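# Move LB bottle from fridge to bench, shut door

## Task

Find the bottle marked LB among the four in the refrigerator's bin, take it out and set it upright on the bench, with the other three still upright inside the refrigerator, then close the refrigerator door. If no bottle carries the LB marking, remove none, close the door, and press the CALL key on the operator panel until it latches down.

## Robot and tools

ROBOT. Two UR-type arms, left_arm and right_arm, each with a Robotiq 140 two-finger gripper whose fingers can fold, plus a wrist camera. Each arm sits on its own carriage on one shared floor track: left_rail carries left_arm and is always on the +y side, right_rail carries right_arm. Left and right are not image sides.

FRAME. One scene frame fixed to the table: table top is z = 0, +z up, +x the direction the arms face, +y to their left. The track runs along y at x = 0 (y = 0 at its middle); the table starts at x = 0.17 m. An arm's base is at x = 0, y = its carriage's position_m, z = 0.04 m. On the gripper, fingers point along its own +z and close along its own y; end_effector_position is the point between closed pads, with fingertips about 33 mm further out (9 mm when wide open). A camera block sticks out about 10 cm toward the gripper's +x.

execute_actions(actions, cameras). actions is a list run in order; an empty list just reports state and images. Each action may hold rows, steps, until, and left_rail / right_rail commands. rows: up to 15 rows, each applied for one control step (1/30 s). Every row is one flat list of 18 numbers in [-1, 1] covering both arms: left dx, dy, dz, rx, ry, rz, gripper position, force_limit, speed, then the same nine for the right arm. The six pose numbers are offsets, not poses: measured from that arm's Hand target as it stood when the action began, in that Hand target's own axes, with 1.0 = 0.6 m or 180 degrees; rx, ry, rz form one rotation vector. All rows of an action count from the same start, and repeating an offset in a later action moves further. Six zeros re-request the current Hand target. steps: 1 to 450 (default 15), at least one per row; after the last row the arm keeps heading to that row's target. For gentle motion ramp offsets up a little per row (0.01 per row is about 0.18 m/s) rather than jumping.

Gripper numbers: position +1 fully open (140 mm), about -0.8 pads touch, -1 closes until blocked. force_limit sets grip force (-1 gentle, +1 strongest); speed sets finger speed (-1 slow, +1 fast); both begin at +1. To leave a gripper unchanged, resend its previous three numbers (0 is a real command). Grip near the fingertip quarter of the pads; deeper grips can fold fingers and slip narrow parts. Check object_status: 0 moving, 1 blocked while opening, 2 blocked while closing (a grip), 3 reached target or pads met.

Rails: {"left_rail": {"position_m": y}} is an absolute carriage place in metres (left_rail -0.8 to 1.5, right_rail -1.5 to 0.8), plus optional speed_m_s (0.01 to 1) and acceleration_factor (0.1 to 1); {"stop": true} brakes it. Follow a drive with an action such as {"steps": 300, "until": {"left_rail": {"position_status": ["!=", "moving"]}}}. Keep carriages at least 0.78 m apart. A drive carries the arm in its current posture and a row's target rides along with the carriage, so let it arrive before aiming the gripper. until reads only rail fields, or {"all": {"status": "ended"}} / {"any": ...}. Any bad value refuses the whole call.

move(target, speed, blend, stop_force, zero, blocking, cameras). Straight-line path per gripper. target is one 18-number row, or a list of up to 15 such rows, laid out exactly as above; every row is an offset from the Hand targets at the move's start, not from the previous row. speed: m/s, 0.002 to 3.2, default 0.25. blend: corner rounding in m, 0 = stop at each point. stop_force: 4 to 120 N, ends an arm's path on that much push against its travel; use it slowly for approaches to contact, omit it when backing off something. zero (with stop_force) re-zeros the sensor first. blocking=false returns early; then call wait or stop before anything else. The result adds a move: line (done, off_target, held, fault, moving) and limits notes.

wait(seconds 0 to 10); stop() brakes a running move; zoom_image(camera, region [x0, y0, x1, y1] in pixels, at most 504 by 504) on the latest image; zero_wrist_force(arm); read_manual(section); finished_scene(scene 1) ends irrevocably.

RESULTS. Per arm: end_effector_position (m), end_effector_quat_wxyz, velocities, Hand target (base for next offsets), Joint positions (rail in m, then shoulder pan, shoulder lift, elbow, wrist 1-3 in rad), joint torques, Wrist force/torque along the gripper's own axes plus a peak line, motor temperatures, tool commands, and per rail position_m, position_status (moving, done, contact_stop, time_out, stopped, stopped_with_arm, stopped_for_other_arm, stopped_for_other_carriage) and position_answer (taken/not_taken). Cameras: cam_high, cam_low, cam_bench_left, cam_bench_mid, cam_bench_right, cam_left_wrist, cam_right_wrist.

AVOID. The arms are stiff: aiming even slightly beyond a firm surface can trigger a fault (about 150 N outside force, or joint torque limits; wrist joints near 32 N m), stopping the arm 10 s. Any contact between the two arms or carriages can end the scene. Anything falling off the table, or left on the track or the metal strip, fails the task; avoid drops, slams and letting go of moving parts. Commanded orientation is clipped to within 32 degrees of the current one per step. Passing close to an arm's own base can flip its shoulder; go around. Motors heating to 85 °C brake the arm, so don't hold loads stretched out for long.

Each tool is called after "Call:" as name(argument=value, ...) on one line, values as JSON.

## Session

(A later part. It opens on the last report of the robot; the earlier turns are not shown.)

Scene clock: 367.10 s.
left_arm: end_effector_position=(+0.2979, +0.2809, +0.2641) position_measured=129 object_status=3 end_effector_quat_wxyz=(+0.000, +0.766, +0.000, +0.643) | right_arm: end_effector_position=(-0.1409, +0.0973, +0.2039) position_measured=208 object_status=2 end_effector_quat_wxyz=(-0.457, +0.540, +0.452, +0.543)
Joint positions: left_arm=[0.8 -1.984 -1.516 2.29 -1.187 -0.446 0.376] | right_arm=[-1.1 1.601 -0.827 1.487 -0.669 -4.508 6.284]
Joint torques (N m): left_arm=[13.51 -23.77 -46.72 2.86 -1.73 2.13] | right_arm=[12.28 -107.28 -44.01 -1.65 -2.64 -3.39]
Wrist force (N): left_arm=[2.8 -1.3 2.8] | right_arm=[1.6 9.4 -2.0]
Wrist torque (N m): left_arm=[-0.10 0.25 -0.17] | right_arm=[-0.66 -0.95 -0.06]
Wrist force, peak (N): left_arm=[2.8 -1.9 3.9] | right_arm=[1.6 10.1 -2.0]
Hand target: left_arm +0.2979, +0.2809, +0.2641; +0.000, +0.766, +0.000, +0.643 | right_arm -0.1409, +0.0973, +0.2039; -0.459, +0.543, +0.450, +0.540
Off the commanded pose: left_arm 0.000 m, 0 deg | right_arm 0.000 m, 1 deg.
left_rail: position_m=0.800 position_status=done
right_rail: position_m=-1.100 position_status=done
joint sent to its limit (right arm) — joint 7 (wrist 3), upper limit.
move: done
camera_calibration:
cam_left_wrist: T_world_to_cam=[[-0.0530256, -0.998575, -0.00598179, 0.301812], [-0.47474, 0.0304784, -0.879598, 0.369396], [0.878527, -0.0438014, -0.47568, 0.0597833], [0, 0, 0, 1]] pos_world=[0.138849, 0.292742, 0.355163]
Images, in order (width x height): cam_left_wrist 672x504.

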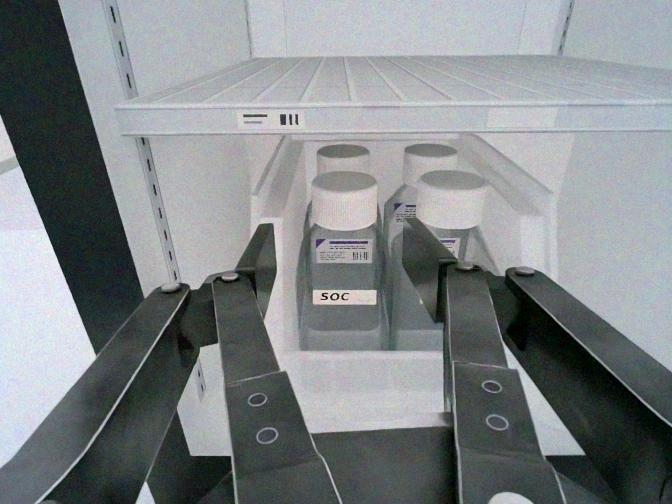

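Call:
move(target=[0.008,0.0067,0.1459,0,0,0,0.0,0,-0.5,0,0,0,0,0,0,-1,-0.2,-1], speed=0.05, stop_force=6, cameras=["cam_left_wrist"])

Call:
zoom_image(camera="cam_left_wrist", region=[180, 80, 520, 400])

Scene clock: 374.23 s.
left_arm: end_effector_position=(+0.3647, +0.2781, +0.2563) position_measured=129 object_status=3 end_effector_quat_wxyz=(+0.000, +0.765, +0.000, +0.643) | right_arm: end_effector_position=(-0.1409, +0.0973, +0.2039) position_measured=208 object_status=2 end_effector_quat_wxyz=(-0.457, +0.540, +0.452, +0.543)
Joint positions: left_arm=[0.8 -1.854 -1.51 2.324 -1.37 -0.332 0.531] | right_arm=[-1.1 1.601 -0.827 1.487 -0.669 -4.508 6.284]
Joint torques (N m): left_arm=[-15.15 -58.46 -45.39 1.81 -1.19 -1.26] | right_arm=[12.19 -109.77 -43.13 -1.43 -1.72 -3.19]
Wrist force (N): left_arm=[2.6 -1.5 2.7] | right_arm=[2.1 9.6 -2.2]
Wrist torque (N m): left_arm=[-0.12 0.30 -0.15] | right_arm=[-0.65 -0.90 -0.07]
Wrist force, peak (N): left_arm=[3.3 -3.8 -5.9] | right_arm=[1.9 10.4 -2.2]
Hand target: left_arm +0.3647, +0.2781, +0.2563; +0.000, +0.765, +0.000, +0.643 (not the last commanded pose) | right_arm -0.1409, +0.0973, +0.2039; -0.459, +0.543, +0.450, +0.540
Off the commanded pose: left_arm 0.020 m, 0 deg | right_arm 0.000 m, 1 deg.
left_rail: position_m=0.800 position_status=done
right_rail: position_m=-1.100 position_status=done
joint sent to its limit (right arm) — joint 7 (wrist 3), upper limit.
move: contact (left_arm)
camera_calibration:
cam_left_wrist: T_world_to_cam=[[-0.0520334, -0.998627, -0.00612772, 0.302167], [-0.473635, 0.0300798, -0.880207, 0.394303], [0.879183, -0.0428978, -0.47455, -0.00349175], [0, 0, 0, 1]] pos_world=[0.205548, 0.289742, 0.347263]
Images, in order (width x height): cam_left_wrist 672x504.

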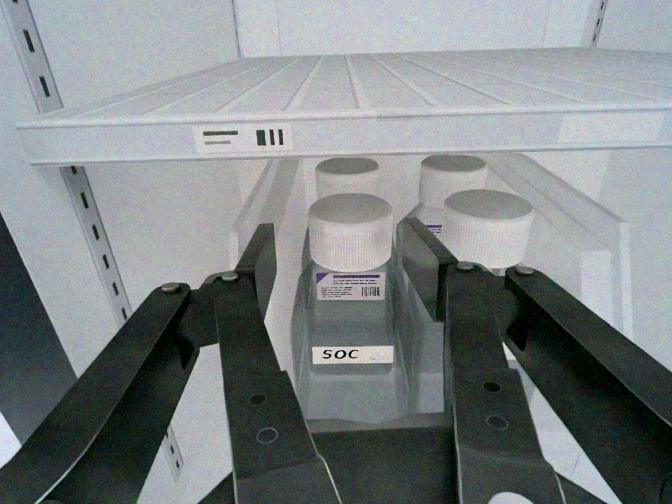

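Scaled by 1.482 from the camera's 672x504 image, which has a finer 960x720 frame.

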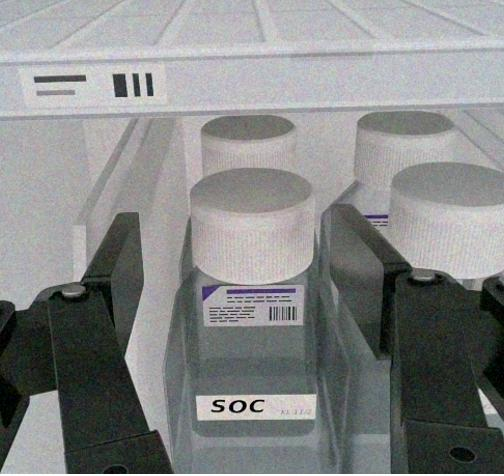

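Call:
move(target=[0,0,-0.035,0,0,0,0.0,0,-0.5,0,0,0,0,0,0,-1,-0.2,-1], speed=0.05, cameras=[])

Call:
move(target=[0,0.0108,0,0,0,0,-0.106,0,-0.5,0,0,0,0,0,0,-1,-0.2,-1], speed=0.05, cameras=[])

Call:
move(target=[0.0013,0,0.069,0,0,0,-0.106,0,-0.5,0,0,0,0,0,0,-1,-0.2,-1], speed=0.04, stop_force=6, cameras=["cam_left_wrist"])

Call:
zoom_image(camera="cam_left_wrist", region=[180, 80, 520, 400])

Scene clock: 386.23 s.
left_arm: end_effector_position=(+0.3441, +0.2781, +0.2600) position_measured=129 object_status=3 end_effector_quat_wxyz=(+0.000, +0.765, +0.000, +0.643) | right_arm: end_effector_position=(-0.1409, +0.0973, +0.2039) position_measured=208 object_status=2 end_effector_quat_wxyz=(-0.457, +0.540, +0.452, +0.543)
Joint positions: left_arm=[0.8 -1.894 -1.513 2.31 -1.298 -0.366 0.472] | right_arm=[-1.1 1.601 -0.827 1.487 -0.669 -4.508 6.284]
Joint torques (N m): left_arm=[-14.41 -35.05 -45.7 2.09 -1.55 -2.11] | right_arm=[12.59 -112.3 -42.15 -1.39 -1.35 -3.09]
Wrist force (N): left_arm=[2.7 -1.3 2.7] | right_arm=[2.1 9.9 -1.8]
Wrist torque (N m): left_arm=[-0.10 0.25 -0.02] | right_arm=[-0.59 -0.90 -0.07]
Wrist force, peak (N): left_arm=[2.7 -1.5 3.3] | right_arm=[2.0 10.3 -1.8]
Hand target: left_arm +0.3440, +0.2781, +0.2599; +0.000, +0.765, +0.000, +0.643 | right_arm -0.1409, +0.0973, +0.2039; -0.459, +0.543, +0.450, +0.540
Off the commanded pose: left_arm 0.000 m, 0 deg | right_arm 0.000 m, 1 deg.
left_rail: position_m=0.800 position_status=done
right_rail: position_m=-1.100 position_status=done
joint sent to its limit (right arm) — joint 7 (wrist 3), upper limit.
move: done
No camera images: "cameras" was empty.

Scene clock: 387.00 s.
left_arm: end_effector_position=(+0.3440, +0.2718, +0.2599) position_measured=142 object_status=3 end_effector_quat_wxyz=(+0.000, +0.765, +0.000, +0.643) | right_arm: end_effector_position=(-0.1409, +0.0973, +0.2039) position_measured=208 object_status=2 end_effector_quat_wxyz=(-0.457, +0.540, +0.452, +0.543)
Joint positions: left_arm=[0.8 -1.891 -1.503 2.3 -1.303 -0.363 0.477] | right_arm=[-1.1 1.601 -0.827 1.487 -0.669 -4.508 6.284]
Joint torques (N m): left_arm=[13.69 -24.78 -46.31 -5 4.47 1.31] | right_arm=[12.66 -113.53 -42.57 -1.48 -1.13 -3.27]
Wrist force (N): left_arm=[2.8 -1.1 2.5] | right_arm=[2.2 9.4 -1.9]
Wrist torque (N m): left_arm=[-0.08 0.24 -0.01] | right_arm=[-0.71 -0.92 -0.07]
Wrist force, peak (N): left_arm=[2.7 -1.6 2.9] | right_arm=[1.9 10.0 -2.0]
Hand target: left_arm +0.3440, +0.2716, +0.2599; +0.000, +0.765, +0.000, +0.643 | right_arm -0.1409, +0.0973, +0.2039; -0.459, +0.543, +0.450, +0.540
Off the commanded pose: left_arm 0.000 m, 0 deg | right_arm 0.000 m, 1 deg.
left_rail: position_m=0.800 position_status=done
right_rail: position_m=-1.100 position_status=done
joint sent to its limit (right arm) — joint 7 (wrist 3), upper limit.
move: done
No camera images: "cameras" was empty.

Scene clock: 389.10 s.
left_arm: end_effector_position=(+0.3849, +0.2717, +0.2536) position_measured=142 object_status=3 end_effector_quat_wxyz=(+0.000, +0.765, +0.000, +0.643) | right_arm: end_effector_position=(-0.1409, +0.0973, +0.2039) position_measured=208 object_status=2 end_effector_quat_wxyz=(-0.457, +0.540, +0.452, +0.543)
Joint positions: left_arm=[0.8 -1.812 -1.495 2.328 -1.462 -0.296 0.608] | right_arm=[-1.1 1.601 -0.827 1.487 -0.669 -4.508 6.284]
Joint torques (N m): left_arm=[14.19 -54.1 -25.89 -5.7 5.13 2.24] | right_arm=[11.32 -113.99 -41.91 -1.39 -1.24 -3.13]
Wrist force (N): left_arm=[2.6 -1.3 2.7] | right_arm=[1.9 9.7 -1.9]
Wrist torque (N m): left_arm=[-0.09 0.31 -0.13] | right_arm=[-0.64 -0.86 -0.07]
Wrist force, peak (N): left_arm=[2.9 -1.3 3.0] | right_arm=[1.9 10.2 -2.2]
Hand target: left_arm +0.3849, +0.2717, +0.2536; +0.000, +0.765, +0.000, +0.643 | right_arm -0.1409, +0.0973, +0.2039; -0.459, +0.543, +0.450, +0.540
Off the commanded pose: left_arm 0.000 m, 0 deg | right_arm 0.000 m, 1 deg.
left_rail: position_m=0.800 position_status=done
right_rail: position_m=-1.100 position_status=done
joint sent to its limit (right arm) — joint 7 (wrist 3), upper limit.
move: done
camera_calibration:
cam_left_wrist: T_world_to_cam=[[-0.0520334, -0.998627, -0.00612772, 0.296815], [-0.473635, 0.0300798, -0.880207, 0.401645], [0.879183, -0.0428978, -0.47455, -0.0229424], [0, 0, 0, 1]] pos_world=[0.225848, 0.283342, 0.344463]
Images, in order (width x height): cam_left_wrist 672x504.

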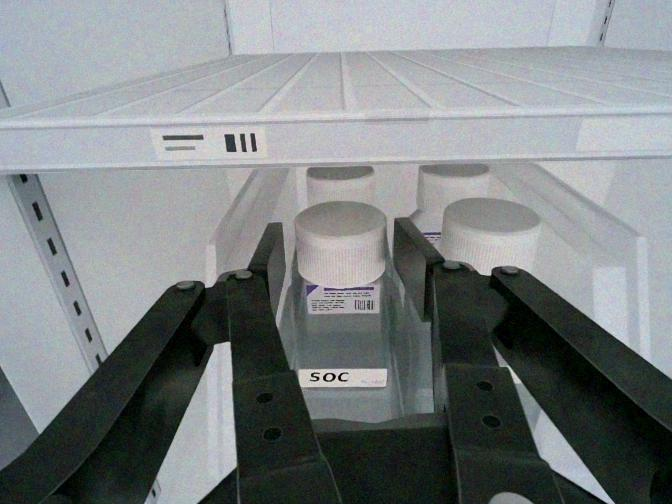

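Scaled by 1.482 from the camera's 672x504 image, which has a finer 960x720 frame.

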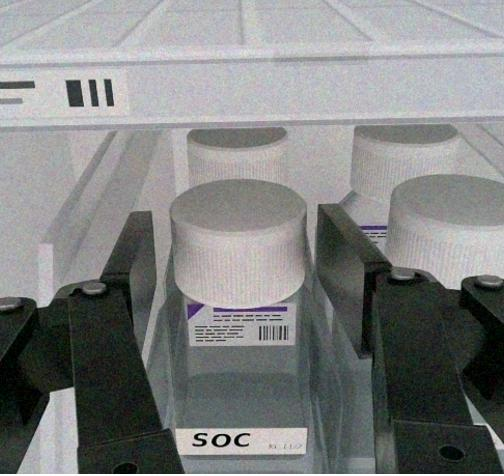

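Call:
move(target=[0,0,0,0,0,0,-1,-0.3,-1,0,0,0,0,0,0,-1,-0.2,-1], cameras=[])

Call:
wait(seconds=1, cameras=["cam_left_wrist"])

Call:
zoom_image(camera="cam_left_wrist", region=[180, 80, 520, 400])

Scene clock: 392.00 s.
left_arm: end_effector_position=(+0.3849, +0.2716, +0.2536) position_measured=160 object_status=0 end_effector_quat_wxyz=(+0.000, +0.765, +0.000, +0.643) | right_arm: end_effector_position=(-0.1409, +0.0973, +0.2039) position_measured=208 object_status=2 end_effector_quat_wxyz=(-0.457, +0.540, +0.452, +0.543)
Joint positions: left_arm=[0.8 -1.812 -1.495 2.328 -1.462 -0.296 0.608] | right_arm=[-1.1 1.601 -0.827 1.487 -0.669 -4.508 6.284]
Joint torques (N m): left_arm=[13.14 -57.83 -26.13 -5.14 3.57 2.18] | right_arm=[12.73 -115.06 -42.13 -1.33 -1.08 -3.04]
Wrist force (N): left_arm=[3.3 0.1 2.0] | right_arm=[1.7 9.3 -1.7]
Wrist torque (N m): left_arm=[-0.09 0.42 -0.16] | right_arm=[-0.71 -0.84 -0.06]
Wrist force, peak (N): left_arm=[2.7 -1.5 2.9] | right_arm=[2.2 10.1 -2.0]
Hand target: left_arm +0.3849, +0.2717, +0.2536; +0.000, +0.765, +0.000, +0.643 | right_arm -0.1409, +0.0973, +0.2039; -0.459, +0.543, +0.450, +0.540
Off the commanded pose: left_arm 0.000 m, 0 deg | right_arm 0.000 m, 1 deg.
left_rail: position_m=0.800 position_status=done
right_rail: position_m=-1.100 position_status=done
joint sent to its limit (right arm) — joint 7 (wrist 3), upper limit.
move: done
No camera images: "cameras" was empty.

Scene clock: 393.00 s.
left_arm: end_effector_position=(+0.3849, +0.2716, +0.2536) position_measured=160 object_status=2 end_effector_quat_wxyz=(+0.000, +0.765, +0.000, +0.643) | right_arm: end_effector_position=(-0.1409, +0.0973, +0.2039) position_measured=208 object_status=2 end_effector_quat_wxyz=(-0.457, +0.540, +0.452, +0.543)
Joint positions: left_arm=[0.8 -1.812 -1.495 2.328 -1.462 -0.296 0.608] | right_arm=[-1.1 1.601 -0.827 1.487 -0.669 -4.508 6.284]
Joint torques (N m): left_arm=[13.69 -57.1 -26.34 -3.46 0.96 2.01] | right_arm=[12.83 -115 -42.52 -1.38 -1.24 -3.25]
Wrist force (N): left_arm=[3.3 -0.1 2.1] | right_arm=[2.0 9.6 -1.8]
Wrist torque (N m): left_arm=[-0.13 0.42 -0.17] | right_arm=[-0.63 -0.91 -0.06]
Wrist force, peak (N): left_arm=[3.7 -0.3 2.2] | right_arm=[2.1 9.9 -1.9]
Hand target: left_arm +0.3849, +0.2717, +0.2536; +0.000, +0.765, +0.000, +0.643 | right_arm -0.1409, +0.0973, +0.2039; -0.459, +0.543, +0.450, +0.540
Tool commands: left_gripper/position=-1.0 left_gripper/force_limit=-0.3 left_gripper/speed=-1.0 right_gripper/position=-1.0 right_gripper/force_limit=-0.2 right_gripper/speed=-1.0
Off the commanded pose: left_arm 0.000 m, 0 deg | right_arm 0.000 m, 1 deg.
left_rail: position_m=0.800 position_status=done
right_rail: position_m=-1.100 position_status=done
wait: 1.00 s
camera_calibration:
cam_left_wrist: T_world_to_cam=[[-0.0520334, -0.998627, -0.00612772, 0.296816], [-0.473635, 0.0300798, -0.880207, 0.401733], [0.879183, -0.0428978, -0.47455, -0.022895], [0, 0, 0, 1]] pos_world=[0.225848, 0.283342, 0.344563]
Images, in order (width x height): cam_left_wrist 672x504.

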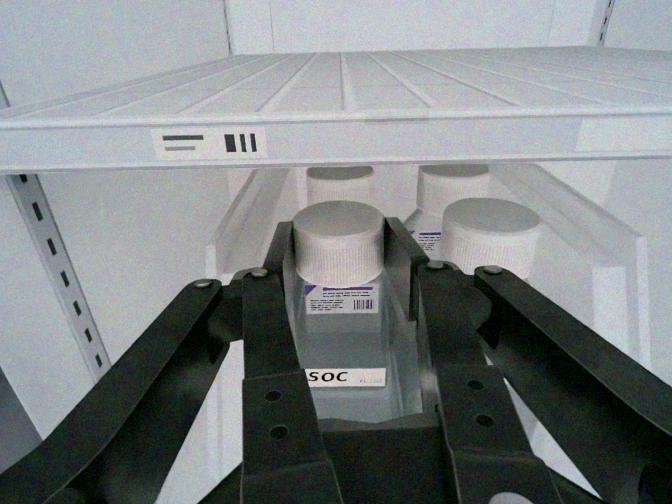

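Scaled by 1.482 from the camera's 672x504 image, which has a finer 960x720 frame.

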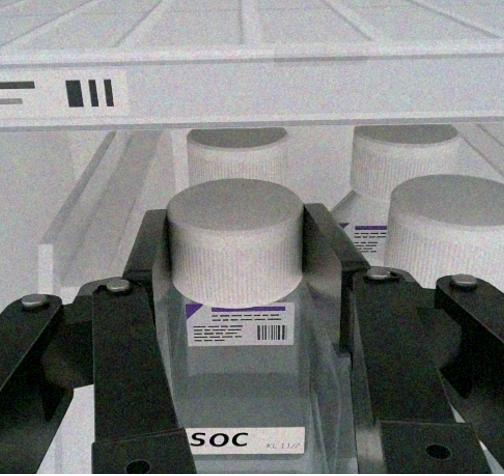

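Call:
move(target=[0,0,0,0,0,0,-0.106,-0.3,-0.8,0,0,0,0,0,0,-1,-0.2,-1], cameras=[])

Call:
move(target=[0.0055,0,0,0,-0.0556,0,-0.106,-0.3,-0.8,0,0,0,0,0,0,-1,-0.2,-1], speed=0.05, cameras=["cam_left_wrist"])

Call:
move(target=[0,0,0,0,0,0,-1,0,-1,0,0,0,0,0,0,-1,-0.2,-1], cameras=[])

Call:
wait(seconds=1, cameras=["cam_left_wrist"])

Scene clock: 413.37 s.
left_arm: end_effector_position=(+0.3849, +0.2716, +0.2536) position_measured=142 object_status=0 end_effector_quat_wxyz=(+0.000, +0.765, +0.000, +0.643) | right_arm: end_effector_position=(-0.1409, +0.0973, +0.2039) position_measured=208 object_status=2 end_effector_quat_wxyz=(-0.457, +0.540, +0.452, +0.543)
Joint positions: left_arm=[0.8 -1.812 -1.495 2.328 -1.462 -0.296 0.608] | right_arm=[-1.1 1.601 -0.827 1.487 -0.669 -4.508 6.284]
Joint torques (N m): left_arm=[14.31 -52.77 -27.76 -0.23 -0.95 2.14] | right_arm=[12.44 -115.5 -41.31 -1.12 -1.11 -3.05]
Wrist force (N): left_arm=[2.1 -1.3 3.1] | right_arm=[2.1 9.9 -2.0]
Wrist torque (N m): left_arm=[-0.09 0.42 -0.13] | right_arm=[-0.61 -0.90 -0.07]
Wrist force, peak (N): left_arm=[3.6 -0.1 2.3] | right_arm=[2.1 10.2 -1.4]
Hand target: left_arm +0.3849, +0.2716, +0.2536; +0.000, +0.765, +0.000, +0.643 | right_arm -0.1409, +0.0973, +0.2039; -0.459, +0.543, +0.450, +0.540
Off the commanded pose: left_arm 0.000 m, 0 deg | right_arm 0.000 m, 1 deg.
left_rail: position_m=0.800 position_status=done
right_rail: position_m=-1.100 position_status=done
joint sent to its limit (right arm) — joint 7 (wrist 3), upper limit.
move: done
No camera images: "cameras" was empty.

Scene clock: 415.70 s.
left_arm: end_effector_position=(+0.3855, +0.2716, +0.2568) position_measured=142 object_status=3 end_effector_quat_wxyz=(+0.000, +0.819, +0.000, +0.574) | right_arm: end_effector_position=(-0.1409, +0.0973, +0.2039) position_measured=208 object_status=2 end_effector_quat_wxyz=(-0.457, +0.540, +0.452, +0.543)
Joint positions: left_arm=[0.8 -1.781 -1.584 2.361 -1.823 -0.404 1.009] | right_arm=[-1.1 1.601 -0.827 1.487 -0.669 -4.508 6.284]
Joint torques (N m): left_arm=[12.9 -52.19 -29.18 -7.45 -0.8 2.63] | right_arm=[13.22 -115.15 -40.76 -1.23 -1.15 -3.07]
Wrist force (N): left_arm=[2.7 -1.1 2.2] | right_arm=[2.2 9.6 -1.8]
Wrist torque (N m): left_arm=[-0.06 0.20 -0.09] | right_arm=[-0.65 -0.93 -0.06]
Wrist force, peak (N): left_arm=[2.9 -1.2 3.0] | right_arm=[2.1 10.2 -2.0]
Hand target: left_arm +0.3855, +0.2716, +0.2568; +0.000, +0.819, +0.000, +0.574 | right_arm -0.1409, +0.0973, +0.2039; -0.459, +0.543, +0.450, +0.540
Off the commanded pose: left_arm 0.000 m, 0 deg | right_arm 0.000 m, 1 deg.
left_rail: position_m=0.800 position_status=done
right_rail: position_m=-1.100 position_status=done
joint sent to its limit (right arm) — joint 7 (wrist 3), upper limit.
move: done
camera_calibration:
cam_left_wrist: T_world_to_cam=[[-0.0522614, -0.998628, 0.00322078, 0.294532], [-0.619325, 0.0298809, -0.784566, 0.436485], [0.783393, -0.0429972, -0.620037, 0.0524683], [0, 0, 0, 1]] pos_world=[0.244615, 0.283342, 0.374035]
Images, in order (width x height): cam_left_wrist 672x504.

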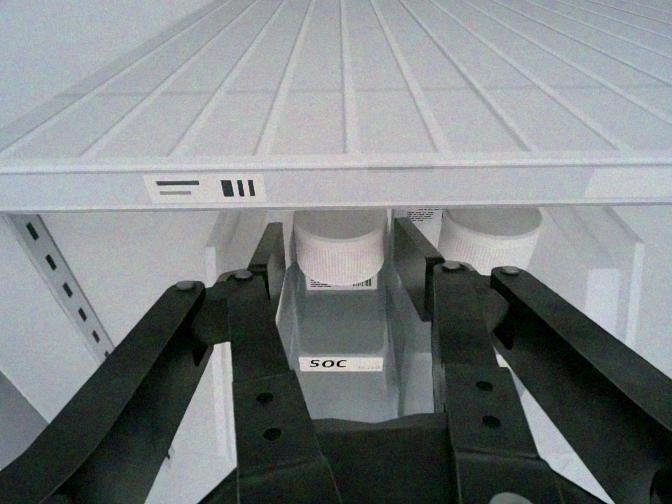

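Scene clock: 416.63 s.
left_arm: end_effector_position=(+0.3855, +0.2716, +0.2568) position_measured=162 object_status=0 end_effector_quat_wxyz=(+0.000, +0.819, +0.000, +0.574) | right_arm: end_effector_position=(-0.1409, +0.0973, +0.2039) position_measured=208 object_status=2 end_effector_quat_wxyz=(-0.457, +0.540, +0.452, +0.543)
Joint positions: left_arm=[0.8 -1.781 -1.584 2.361 -1.823 -0.404 1.009] | right_arm=[-1.1 1.601 -0.827 1.487 -0.669 -4.508 6.284]
Joint torques (N m): left_arm=[13.07 -50.85 -29.67 -6.86 -0.5 2.08] | right_arm=[13.37 -114.92 -41.98 -1.3 -1.21 -3.04]
Wrist force (N): left_arm=[6.0 0.1 -0.2] | right_arm=[1.5 9.6 -1.8]
Wrist torque (N m): left_arm=[-0.11 0.26 -0.08] | right_arm=[-0.66 -0.87 -0.06]
Wrist force, peak (N): left_arm=[6.1 -0.1 -0.4] | right_arm=[1.9 10.0 -1.7]
Hand target: left_arm +0.3855, +0.2716, +0.2568; +0.000, +0.819, +0.000, +0.574 | right_arm -0.1409, +0.0973, +0.2039; -0.459, +0.543, +0.450, +0.540
Off the commanded pose: left_arm 0.000 m, 0 deg | right_arm 0.000 m, 1 deg.
left_rail: position_m=0.800 position_status=done
right_rail: position_m=-1.100 position_status=done
joint sent to its limit (right arm) — joint 7 (wrist 3), upper limit.
move: done
No camera images: "cameras" was empty.

Scene clock: 417.63 s.
left_arm: end_effector_position=(+0.3855, +0.2716, +0.2568) position_measured=162 object_status=2 end_effector_quat_wxyz=(+0.000, +0.819, +0.000, +0.574) | right_arm: end_effector_position=(-0.1409, +0.0973, +0.2039) position_measured=208 object_status=2 end_effector_quat_wxyz=(-0.457, +0.540, +0.452, +0.543)
Joint positions: left_arm=[0.8 -1.781 -1.584 2.361 -1.823 -0.404 1.009] | right_arm=[-1.1 1.601 -0.827 1.487 -0.669 -4.508 6.284]
Joint torques (N m): left_arm=[12.04 -47.12 -28.14 -6.14 -1.07 2.03] | right_arm=[12.99 -114.96 -41.12 -1.41 -1.39 -3.17]
Wrist force (N): left_arm=[6.1 0.0 -0.4] | right_arm=[1.8 9.7 -1.9]
Wrist torque (N m): left_arm=[-0.12 0.24 -0.08] | right_arm=[-0.64 -0.94 -0.07]
Wrist force, peak (N): left_arm=[6.1 0.0 -0.4] | right_arm=[1.5 10.1 -2.2]
Hand target: left_arm +0.3855, +0.2716, +0.2568; +0.000, +0.819, +0.000, +0.574 | right_arm -0.1409, +0.0973, +0.2039; -0.459, +0.543, +0.450, +0.540
Tool commands: left_gripper/position=-1.0 left_gripper/force_limit=+0.0 left_gripper/speed=-1.0 right_gripper/position=-1.0 right_gripper/force_limit=-0.2 right_gripper/speed=-1.0
Off the commanded pose: left_arm 0.000 m, 0 deg | right_arm 0.000 m, 1 deg.
left_rail: position_m=0.800 position_status=done
right_rail: position_m=-1.100 position_status=done
wait: 1.00 s
camera_calibration:
cam_left_wrist: T_world_to_cam=[[-0.0524019, -0.998621, 0.00321236, 0.294568], [-0.619429, 0.0299806, -0.78448, 0.43645], [0.783302, -0.0430981, -0.620146, 0.0525598], [0, 0, 0, 1]] pos_world=[0.244616, 0.283342, 0.374035]
Images, in order (width x height): cam_left_wrist 672x504.

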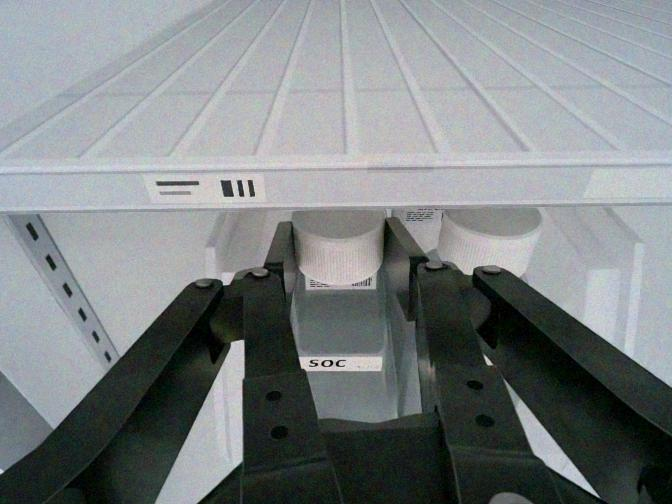

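Call:
move(target=[0.0235,0,-0.0085,0,0,0,-1,0,-1,0,0,0,0,0,0,-1,-0.2,-1], speed=0.03, cameras=["cam_left_wrist"])

Scene clock: 420.30 s.
left_arm: end_effector_position=(+0.3855, +0.2717, +0.2718) position_measured=162 object_status=2 end_effector_quat_wxyz=(+0.000, +0.819, +0.000, +0.574) | right_arm: end_effector_position=(-0.1409, +0.0973, +0.2039) position_measured=208 object_status=2 end_effector_quat_wxyz=(-0.457, +0.540, +0.452, +0.543)
Joint positions: left_arm=[0.8 -1.781 -1.608 2.348 -1.786 -0.404 1.009] | right_arm=[-1.1 1.601 -0.827 1.487 -0.669 -4.508 6.284]
Joint torques (N m): left_arm=[-7.39 -52.88 -51.46 -0.27 6.77 -1.32] | right_arm=[13.14 -114.14 -41.13 -1.28 -1.13 -2.95]
Wrist force (N): left_arm=[-0.7 -0.7 3.1] | right_arm=[1.9 9.9 -1.7]
Wrist torque (N m): left_arm=[0.03 0.10 -0.08] | right_arm=[-0.61 -0.84 -0.07]
Wrist force, peak (N): left_arm=[6.1 0.2 -0.2] | right_arm=[2.3 10.1 -1.8]
Hand target: left_arm +0.3855, +0.2716, +0.2718; +0.000, +0.819, +0.000, +0.574 | right_arm -0.1409, +0.0973, +0.2039; -0.459, +0.543, +0.450, +0.540
Off the commanded pose: left_arm 0.000 m, 0 deg | right_arm 0.000 m, 1 deg.
left_rail: position_m=0.800 position_status=done
right_rail: position_m=-1.100 position_status=done
joint sent to its limit (right arm) — joint 7 (wrist 3), upper limit.
move: done
camera_calibration:
cam_left_wrist: T_world_to_cam=[[-0.0522617, -0.998628, 0.00322791, 0.294487], [-0.619435, 0.0298815, -0.784479, 0.44823], [0.783306, -0.0429977, -0.620147, 0.0616931], [0, 0, 0, 1]] pos_world=[0.244715, 0.283342, 0.388935]
Images, in order (width x height): cam_left_wrist 672x504.

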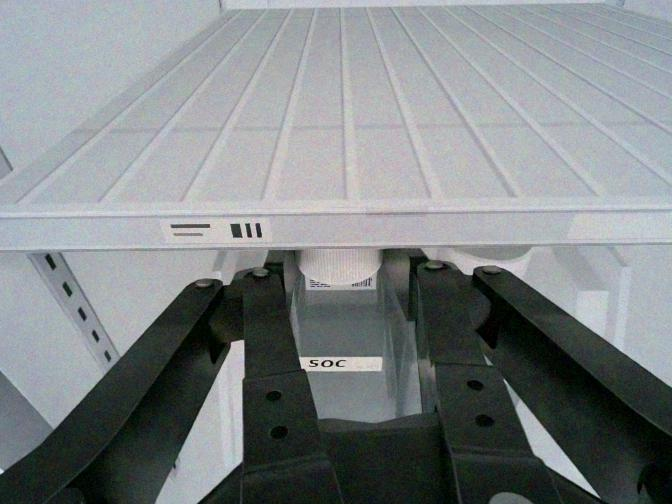

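Call:
move(target=[[-0.0155,0,-0.0465,0,0.0667,0,-1,0,-1,0,0,0,0,0,0,-1,-0.2,-1],[-0.0508,0,-0.0857,0,0.1389,0,-1,0,-1,0,0,0,0,0,0,-1,-0.2,-1],[-0.0905,0,-0.1087,0,0.2111,0,-1,0,-1,0,0,0,0,0,0,-1,-0.2,-1]], speed=0.06, blend=[0.005,0.005,0], cameras=["cam_left_wrist"])

Scene clock: 444.03 s.
left_arm: end_effector_position=(+0.3110, +0.2741, +0.2458) position_measured=162 object_status=2 end_effector_quat_wxyz=(-0.002, +0.603, -0.001, +0.798) | right_arm: end_effector_position=(-0.1409, +0.0973, +0.2039) position_measured=211 object_status=2 end_effector_quat_wxyz=(-0.457, +0.540, +0.452, +0.543)
Joint positions: left_arm=[0.8 -1.939 -1.051 2.136 -0.419 -0.459 -0.611] | right_arm=[-1.1 1.601 -0.827 1.487 -0.669 -4.508 6.284]
Joint torques (N m): left_arm=[0.19 -66.84 -19.96 4.69 -1.72 0.1] | right_arm=[-0.39 -93.43 -44.8 -2.45 -0.35 -2.89]
Wrist force (N): left_arm=[-0.5 -0.6 4.9] | right_arm=[1.6 -7.0 -27.1]
Wrist torque (N m): left_arm=[0.10 0.37 -0.12] | right_arm=[-1.72 -0.15 -0.12]
Wrist force, peak (N): left_arm=[0.6 -2.1 7.1] | right_arm=[20.5 -6.7 -117.2]
Hand target: left_arm +0.3110, +0.2741, +0.2458; -0.002, +0.603, -0.001, +0.798 (not the last commanded pose) | right_arm -0.1409, +0.0973, +0.2039; -0.459, +0.543, +0.450, +0.540
Tool commands: left_gripper/position=-1.0 left_gripper/force_limit=+0.003922 left_gripper/speed=-1.0 right_gripper/position=-1.0 right_gripper/force_limit=-0.2 right_gripper/speed=-1.0
Off the commanded pose: left_arm 0.006 m, 2 deg | right_arm 0.000 m, 1 deg.
FORCE FAULT: contact force on the left arm reached its limit, and that arm stopped for 10 seconds. The contact can be on any part of that arm, not only on its tool. That arm's remaining commands of this call were not run. That arm's target is now where it stood when the stop ended, not its last command. That arm accepts commands again.
left_rail: position_m=0.800 position_status=done
right_rail: position_m=-1.100 position_status=done
move: fault (left_arm); path passed 2 of 3 targets
camera_calibration:
cam_left_wrist: T_world_to_cam=[[-0.041999, -0.998597, -0.0322576, 0.298668], [-0.0437774, 0.0340943, -0.998459, 0.253942], [0.998158, -0.0405222, -0.0451479, -0.10464], [0, 0, 0, 1]] pos_world=[0.128108, 0.285351, 0.258461]
Images, in order (width x height): cam_left_wrist 672x504.

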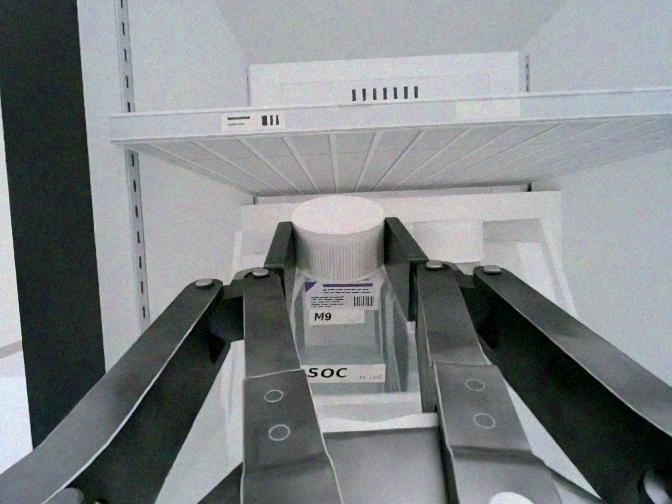

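Call:
wait(seconds=0)

Scene clock: 454.07 s.
left_arm: end_effector_position=(+0.3110, +0.2741, +0.2458) position_measured=162 object_status=2 end_effector_quat_wxyz=(-0.002, +0.603, -0.001, +0.798) | right_arm: end_effector_position=(-0.1409, +0.0973, +0.2039) position_measured=211 object_status=2 end_effector_quat_wxyz=(-0.457, +0.540, +0.452, +0.543)
Joint positions: left_arm=[0.8 -1.939 -1.051 2.136 -0.419 -0.459 -0.611] | right_arm=[-1.1 1.601 -0.827 1.487 -0.669 -4.508 6.284]
Joint torques (N m): left_arm=[-14.79 -66.86 -37.15 4.82 -1.77 0.15] | right_arm=[-1.25 -99.6 -45.48 -2.72 0.64 -2.99]
Wrist force (N): left_arm=[-0.6 -1.0 5.4] | right_arm=[1.7 -7.1 -26.4]
Wrist torque (N m): left_arm=[0.00 0.39 -0.12] | right_arm=[-1.73 -0.18 -0.11]
Wrist force, peak (N): left_arm=[-0.6 -1.0 5.4] | right_arm=[1.9 -6.8 -27.2]
Hand target: left_arm +0.3110, +0.2741, +0.2458; -0.002, +0.603, -0.001, +0.798 (not the last commanded pose) | right_arm -0.1409, +0.0973, +0.2039; -0.459, +0.543, +0.450, +0.540
Tool commands: left_gripper/position=-1.0 left_gripper/force_limit=+0.003922 left_gripper/speed=-1.0 right_gripper/position=-1.0 right_gripper/force_limit=-0.2 right_gripper/speed=-1.0
Off the commanded pose: left_arm 0.006 m, 2 deg | right_arm 0.000 m, 1 deg.
left_rail: position_m=0.800 position_status=done
right_rail: position_m=-1.100 position_status=done
camera_calibration:
cam_left_wrist: T_world_to_cam=[[-0.041999, -0.998597, -0.0322576, 0.298668], [-0.0437774, 0.0340943, -0.998459, 0.253942], [0.998158, -0.0405222, -0.0451479, -0.10464], [0, 0, 0, 1]] pos_world=[0.128108, 0.285351, 0.258461]
cam_right_wrist: T_world_to_cam=[[0.977523, -0.210446, -0.0127201, 0.164818], [-0.0835947, -0.331495, -0.939746, 0.204562], [0.193549, 0.919686, -0.341636, 0.190479], [0, 0, 0, 1]] pos_world=[-0.180881, -0.0726842, 0.259407]

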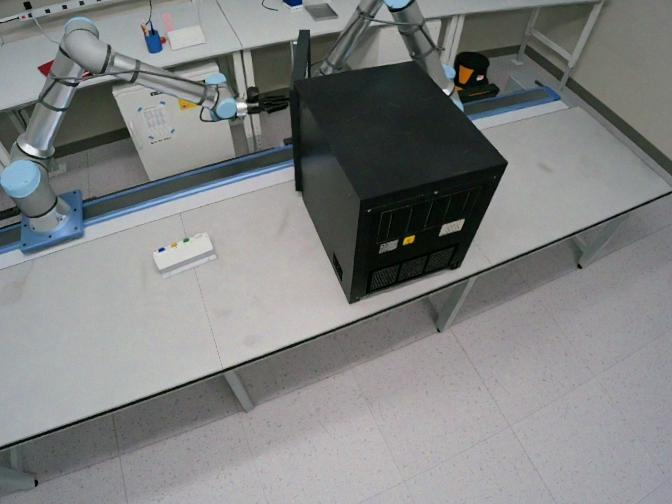

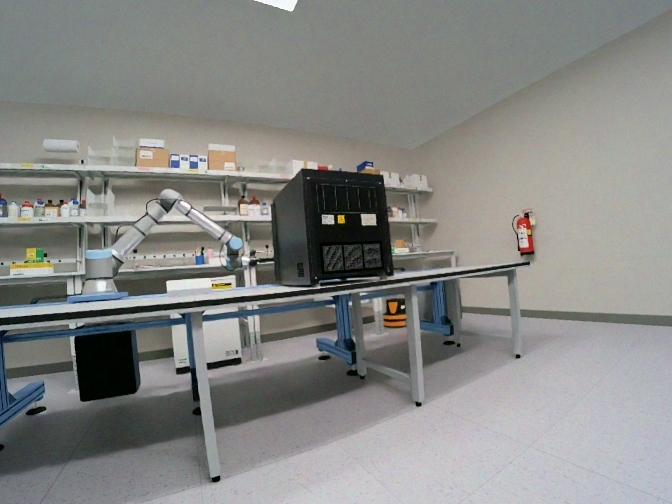

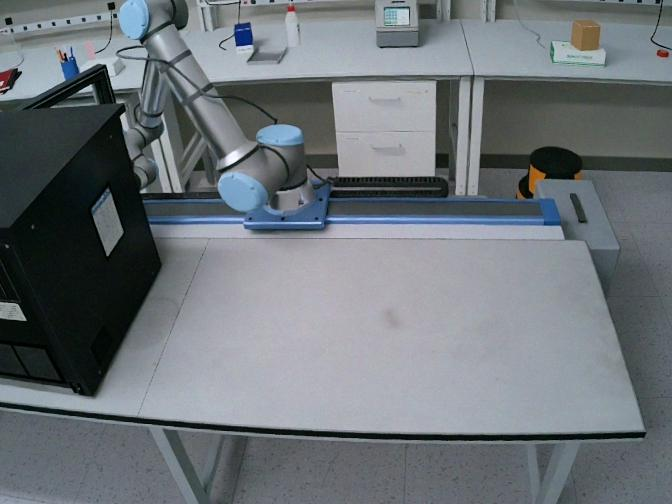

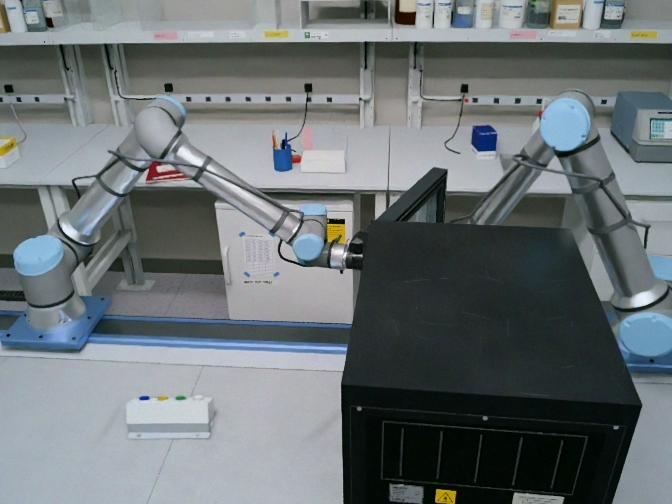

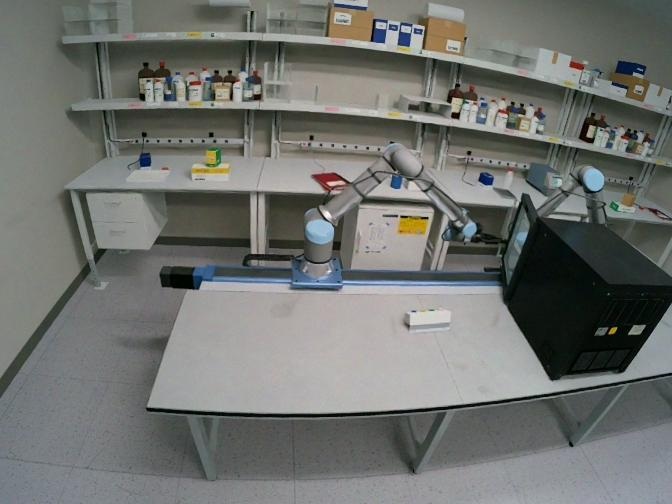

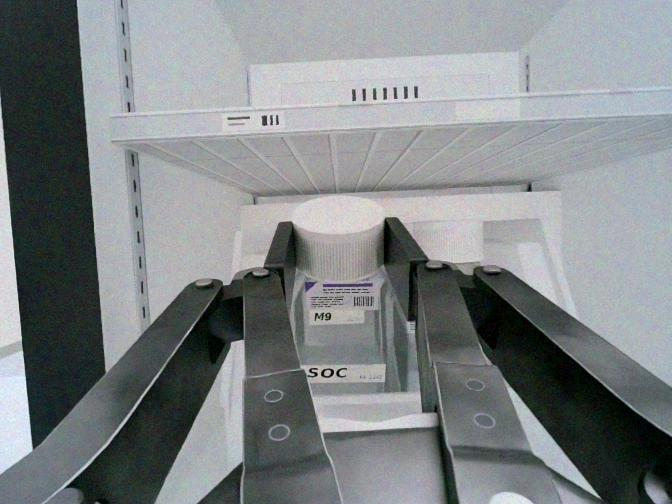

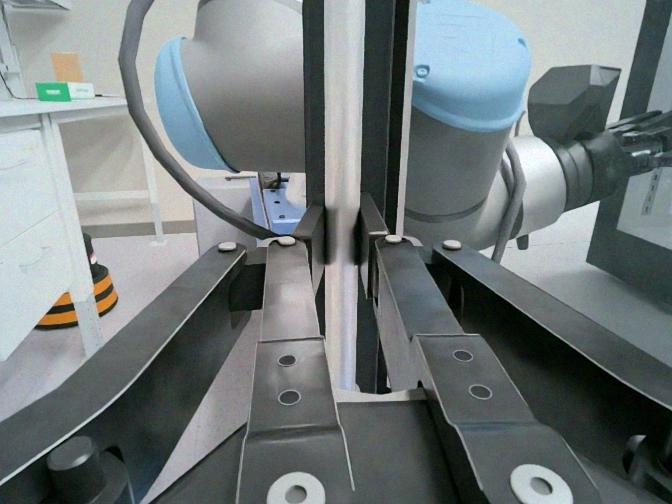

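Call:
move(target=[[0.0167,0.004,0.0322,0,-0.0606,0,-1,0,-1,0,0,0,0,0,0,-1,-0.2,-1],[0.0223,0.004,0.0845,0,-0.1328,0,-1,0,-1,0,0,0,0,0,0,-1,-0.2,-1],[0.0077,0.004,0.1313,0,-0.1994,0,-1,0,-1,0,0,0,0,0,0,-1,-0.2,-1]], speed=0.06, blend=[0.005,0.005,0], cameras=["cam_left_wrist","cam_right_wrist"])

Scene clock: 464.30 s.
left_arm: end_effector_position=(+0.3855, +0.2719, +0.2718) position_measured=162 object_status=2 end_effector_quat_wxyz=(-0.002, +0.819, +0.000, +0.574) | right_arm: end_effector_position=(-0.1409, +0.0973, +0.2039) position_measured=211 object_status=2 end_effector_quat_wxyz=(-0.457, +0.540, +0.452, +0.543)
Joint positions: left_arm=[0.8 -1.78 -1.607 2.345 -1.781 -0.407 1.009] | right_arm=[-1.1 1.601 -0.827 1.487 -0.669 -4.508 6.284]
Joint torques (N m): left_arm=[11.11 -51.92 -30.56 -8.07 -0.27 2.32] | right_arm=[-3.09 -104.63 -45.1 -2.66 1.33 -2.82]
Wrist force (N): left_arm=[0.9 -1.3 3.6] | right_arm=[-1.6 -6.0 -1.0]
Wrist torque (N m): left_arm=[-0.07 0.35 -0.06] | right_arm=[-1.30 -0.23 -0.07]
Wrist force, peak (N): left_arm=[-0.9 -2.8 4.7] | right_arm=[1.8 -7.1 -27.0]
Hand target: left_arm +0.3855, +0.2718, +0.2718; -0.002, +0.819, +0.000, +0.574 | right_arm -0.1409, +0.0973, +0.2039; -0.459, +0.543, +0.450, +0.540
Off the commanded pose: left_arm 0.000 m, 0 deg | right_arm 0.000 m, 1 deg.
left_rail: position_m=0.800 position_status=done
right_rail: position_m=-1.100 position_status=done
joint sent to its limit (right arm) — joint 7 (wrist 3), upper limit.
move: done
camera_calibration:
cam_left_wrist: T_world_to_cam=[[-0.050266, -0.998736, -0.000586676, 0.295019], [-0.620806, 0.0317051, -0.783323, 0.447855], [0.782351, -0.0390103, -0.621615, 0.0615527], [0, 0, 0, 1]] pos_world=[0.244705, 0.282848, 0.38925]
cam_right_wrist: T_world_to_cam=[[0.977523, -0.210446, -0.0127201, 0.164818], [-0.0835947, -0.331495, -0.939746, 0.204562], [0.193549, 0.919686, -0.341636, 0.190479], [0, 0, 0, 1]] pos_world=[-0.180881, -0.0726842, 0.259407]
Images, in order (width x height): cam_left_wrist 672x504, cam_right_wrist 672x504.

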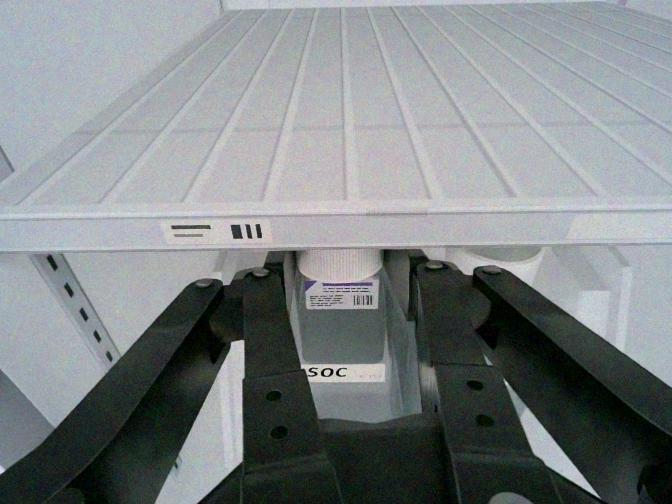

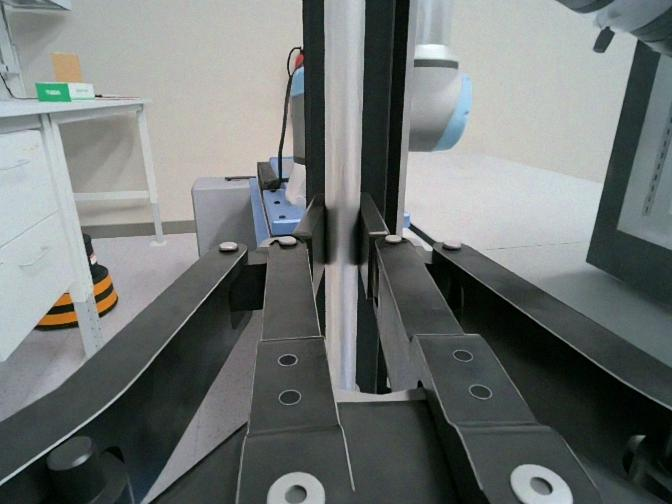

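Call:
move(target=[-0.031,0,0.0113,0,0,0,-1,0,-1,0,0,0,0,0,0,-1,-0.2,-1], speed=0.02, stop_force=5, cameras=["cam_left_wrist"])

Scene clock: 468.73 s.
left_arm: end_effector_position=(+0.3855, +0.2720, +0.2584) position_measured=162 object_status=2 end_effector_quat_wxyz=(-0.002, +0.819, +0.000, +0.574) | right_arm: end_effector_position=(-0.1409, +0.0973, +0.2039) position_measured=211 object_status=2 end_effector_quat_wxyz=(-0.457, +0.540, +0.452, +0.543)
Joint positions: left_arm=[0.8 -1.78 -1.586 2.357 -1.814 -0.407 1.009] | right_arm=[-1.1 1.601 -0.827 1.487 -0.669 -4.508 6.284]
Joint torques (N m): left_arm=[-3.09 -52.28 -48.83 0.26 -0.5 0.82] | right_arm=[-3.62 -106.69 -45.38 -2.99 1.34 -2.69]
Wrist force (N): left_arm=[5.9 -1.9 0.8] | right_arm=[-1.0 -6.2 -0.9]
Wrist torque (N m): left_arm=[-0.02 0.37 -0.01] | right_arm=[-1.33 -0.21 -0.08]
Wrist force, peak (N): left_arm=[13.5 -2.9 -3.7] | right_arm=[-1.5 -6.9 -0.7]
Hand target: left_arm +0.3855, +0.2720, +0.2584; -0.002, +0.819, +0.000, +0.574 (not the last commanded pose) | right_arm -0.1409, +0.0973, +0.2039; -0.459, +0.543, +0.450, +0.540
Off the commanded pose: left_arm 0.006 m, 0 deg | right_arm 0.000 m, 1 deg.
left_rail: position_m=0.800 position_status=done
right_rail: position_m=-1.100 position_status=done
joint sent to its limit (right arm) — joint 7 (wrist 3), upper limit.
move: contact (left_arm)
camera_calibration:
cam_left_wrist: T_world_to_cam=[[-0.0501882, -0.99874, -0.000649237, 0.295022], [-0.620808, 0.0317058, -0.783321, 0.437499], [0.782354, -0.0389104, -0.621617, 0.0531793], [0, 0, 0, 1]] pos_world=[0.244805, 0.282848, 0.375951]
Images, in order (width x height): cam_left_wrist 672x504.

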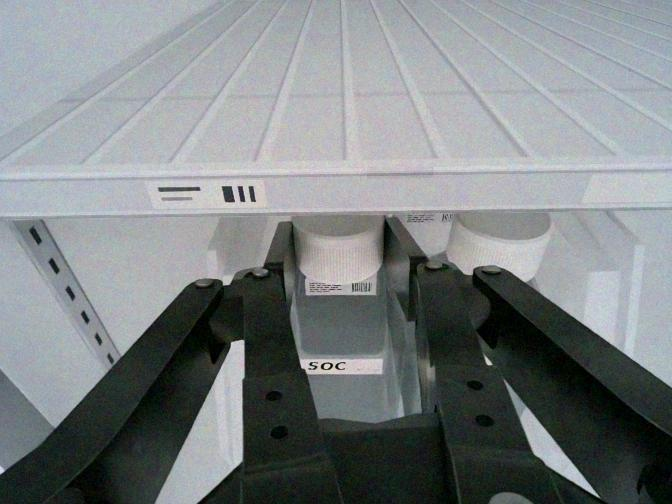

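Call:
move(target=[0,0,0,0,0,0,-0.106,0,-1,0,0,0,0,0,0,-1,-0.2,-1], cameras=[])

Call:
move(target=[0,0,-0.16,0,0,0,-0.106,0,-1,0,0,0,0,0,0,-1,-0.2,-1], speed=0.06, cameras=["cam_left_wrist"])

Call:
move(target=[[0,0,0,0,0,0,-0.106,0,-1,0,-0.0032,-0.1535,0.011,0,0,-1,-0.2,-1],[0,0,0,0,0,0,-0.106,0,-1,0,0.0202,-0.3068,0.028,0,0,-1,-0.2,-1]], speed=0.06, blend=[0.02,0], cameras=["cam_right_wrist","cam_bench_mid"])

Scene clock: 478.03 s.
left_arm: end_effector_position=(+0.3855, +0.2719, +0.2584) position_measured=142 object_status=0 end_effector_quat_wxyz=(-0.002, +0.819, +0.000, +0.574) | right_arm: end_effector_position=(-0.1409, +0.0973, +0.2039) position_measured=211 object_status=2 end_effector_quat_wxyz=(-0.457, +0.540, +0.452, +0.543)
Joint positions: left_arm=[0.8 -1.78 -1.586 2.357 -1.814 -0.407 1.009] | right_arm=[-1.1 1.601 -0.827 1.487 -0.669 -4.508 6.284]
Joint torques (N m): left_arm=[-5.19 -52.35 -48.42 0.03 -0.35 -1.29] | right_arm=[-5.81 -110.47 -45.84 -3.4 1.57 -2.61]
Wrist force (N): left_arm=[3.2 -0.9 2.0] | right_arm=[-0.8 -6.4 -0.8]
Wrist torque (N m): left_arm=[0.01 0.10 -0.09] | right_arm=[-1.34 -0.32 -0.07]
Wrist force, peak (N): left_arm=[6.3 -2.0 0.8] | right_arm=[-1.0 -6.8 -0.8]
Hand target: left_arm +0.3855, +0.2719, +0.2584; -0.002, +0.819, +0.000, +0.574 | right_arm -0.1409, +0.0973, +0.2039; -0.459, +0.543, +0.450, +0.540
Off the commanded pose: left_arm 0.000 m, 0 deg | right_arm 0.000 m, 1 deg.
left_rail: position_m=0.800 position_status=done
right_rail: position_m=-1.100 position_status=done
joint sent to its limit (right arm) — joint 7 (wrist 3), upper limit.
move: done
No camera images: "cameras" was empty.

Scene clock: 480.20 s.
left_arm: end_effector_position=(+0.2953, +0.2716, +0.2913) position_measured=142 object_status=3 end_effector_quat_wxyz=(-0.002, +0.819, +0.000, +0.574) | right_arm: end_effector_position=(-0.1409, +0.0973, +0.2039) position_measured=211 object_status=2 end_effector_quat_wxyz=(-0.457, +0.540, +0.452, +0.543)
Joint positions: left_arm=[0.8 -1.952 -1.642 2.274 -1.402 -0.514 0.704] | right_arm=[-1.1 1.601 -0.827 1.487 -0.669 -4.508 6.284]
Joint torques (N m): left_arm=[-13.7 -48.49 -52.15 1.29 -1.55 -2.17] | right_arm=[-5.68 -111.14 -45.44 -3.47 1.59 -2.61]
Wrist force (N): left_arm=[3.0 -1.3 2.4] | right_arm=[-1.0 -6.5 -0.9]
Wrist torque (N m): left_arm=[-0.10 0.12 0.03] | right_arm=[-1.35 -0.27 -0.07]
Wrist force, peak (N): left_arm=[3.3 -1.4 2.1] | right_arm=[-0.8 -6.8 -0.8]
Hand target: left_arm +0.2953, +0.2716, +0.2913; -0.002, +0.819, +0.000, +0.574 | right_arm -0.1409, +0.0973, +0.2039; -0.459, +0.543, +0.450, +0.540
Off the commanded pose: left_arm 0.000 m, 0 deg | right_arm 0.000 m, 1 deg.
left_rail: position_m=0.800 position_status=done
right_rail: position_m=-1.100 position_status=done
joint sent to its limit (right arm) — joint 7 (wrist 3), upper limit.
move: done
camera_calibration:
cam_left_wrist: T_world_to_cam=[[-0.050266, -0.998736, -0.000586676, 0.290202], [-0.620806, 0.0317051, -0.783323, 0.407205], [0.782351, -0.0390103, -0.621615, 0.144152], [0, 0, 0, 1]] pos_world=[0.154605, 0.282548, 0.40875]
Images, in order (width x height): cam_left_wrist 672x504.

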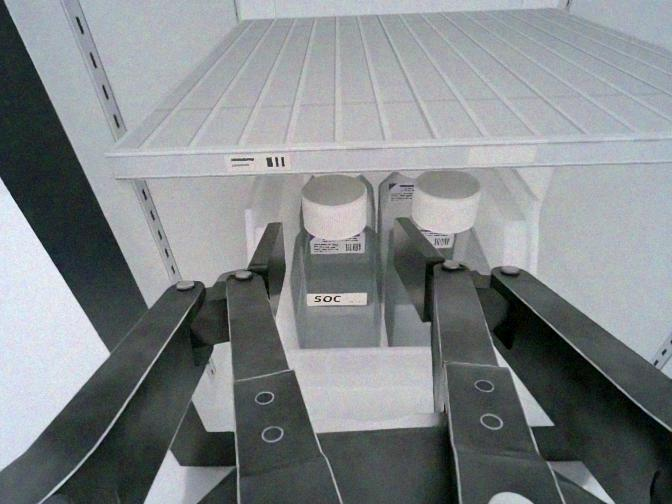

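Scene clock: 484.00 s.
left_arm: end_effector_position=(+0.2953, +0.2716, +0.2913) position_measured=142 object_status=3 end_effector_quat_wxyz=(-0.002, +0.819, +0.000, +0.574) | right_arm: end_effector_position=(-0.1609, -0.0861, +0.2026) position_measured=255 object_status=0 end_effector_quat_wxyz=(+0.480, -0.519, -0.475, -0.523)
Joint positions: left_arm=[0.8 -1.952 -1.642 2.274 -1.402 -0.514 0.704] | right_arm=[-1.1 1.595 -1.05 1.91 -0.868 -4.602 6.284]
Joint torques (N m): left_arm=[-14.57 -27.71 -52.3 1.33 -1.18 -2.1] | right_arm=[-10.96 -102.29 -26.84 -6.23 -2.61 -2.31]
Wrist force (N): left_arm=[3.1 -1.3 2.0] | right_arm=[-1.6 -2.4 0.5]
Wrist torque (N m): left_arm=[-0.09 0.09 0.03] | right_arm=[-0.77 -0.11 -0.28]
Wrist force, peak (N): left_arm=[3.3 -1.7 2.2] | right_arm=[1.1 -7.5 -0.6]
Hand target: left_arm +0.2953, +0.2716, +0.2913; -0.002, +0.819, +0.000, +0.574 | right_arm -0.1609, -0.0861, +0.2026; +0.483, -0.522, -0.473, -0.520
Off the commanded pose: left_arm 0.000 m, 0 deg | right_arm 0.000 m, 1 deg.
left_rail: position_m=0.800 position_status=done
right_rail: position_m=-1.100 position_status=done
joint sent to its limit (right arm) — joint 7 (wrist 3), upper limit.
move: done
camera_calibration:
cam_right_wrist: T_world_to_cam=[[0.992234, -0.123803, -0.0120067, 0.155372], [-0.0534874, -0.337537, -0.939791, 0.14526], [0.112296, 0.933135, -0.341538, 0.350554], [0, 0, 0, 1]] pos_world=[-0.185762, -0.258848, 0.258107]
Images, in order (width x height): cam_bench_mid 672x504, cam_right_wrist 672x504.

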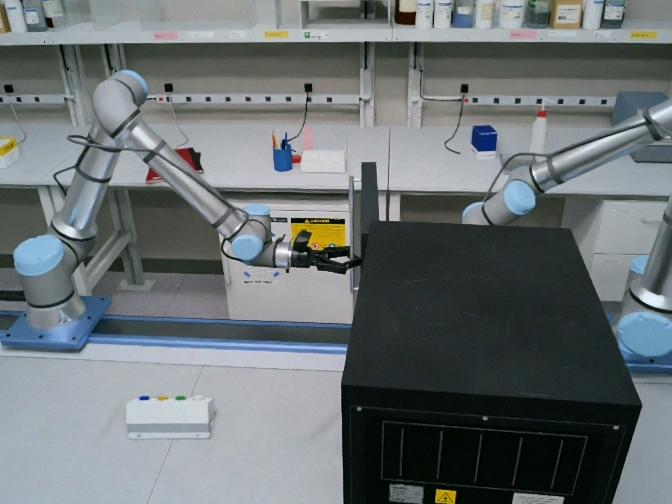

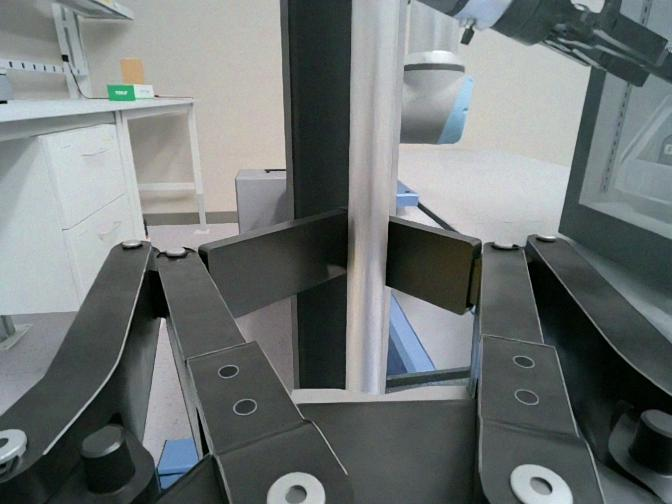

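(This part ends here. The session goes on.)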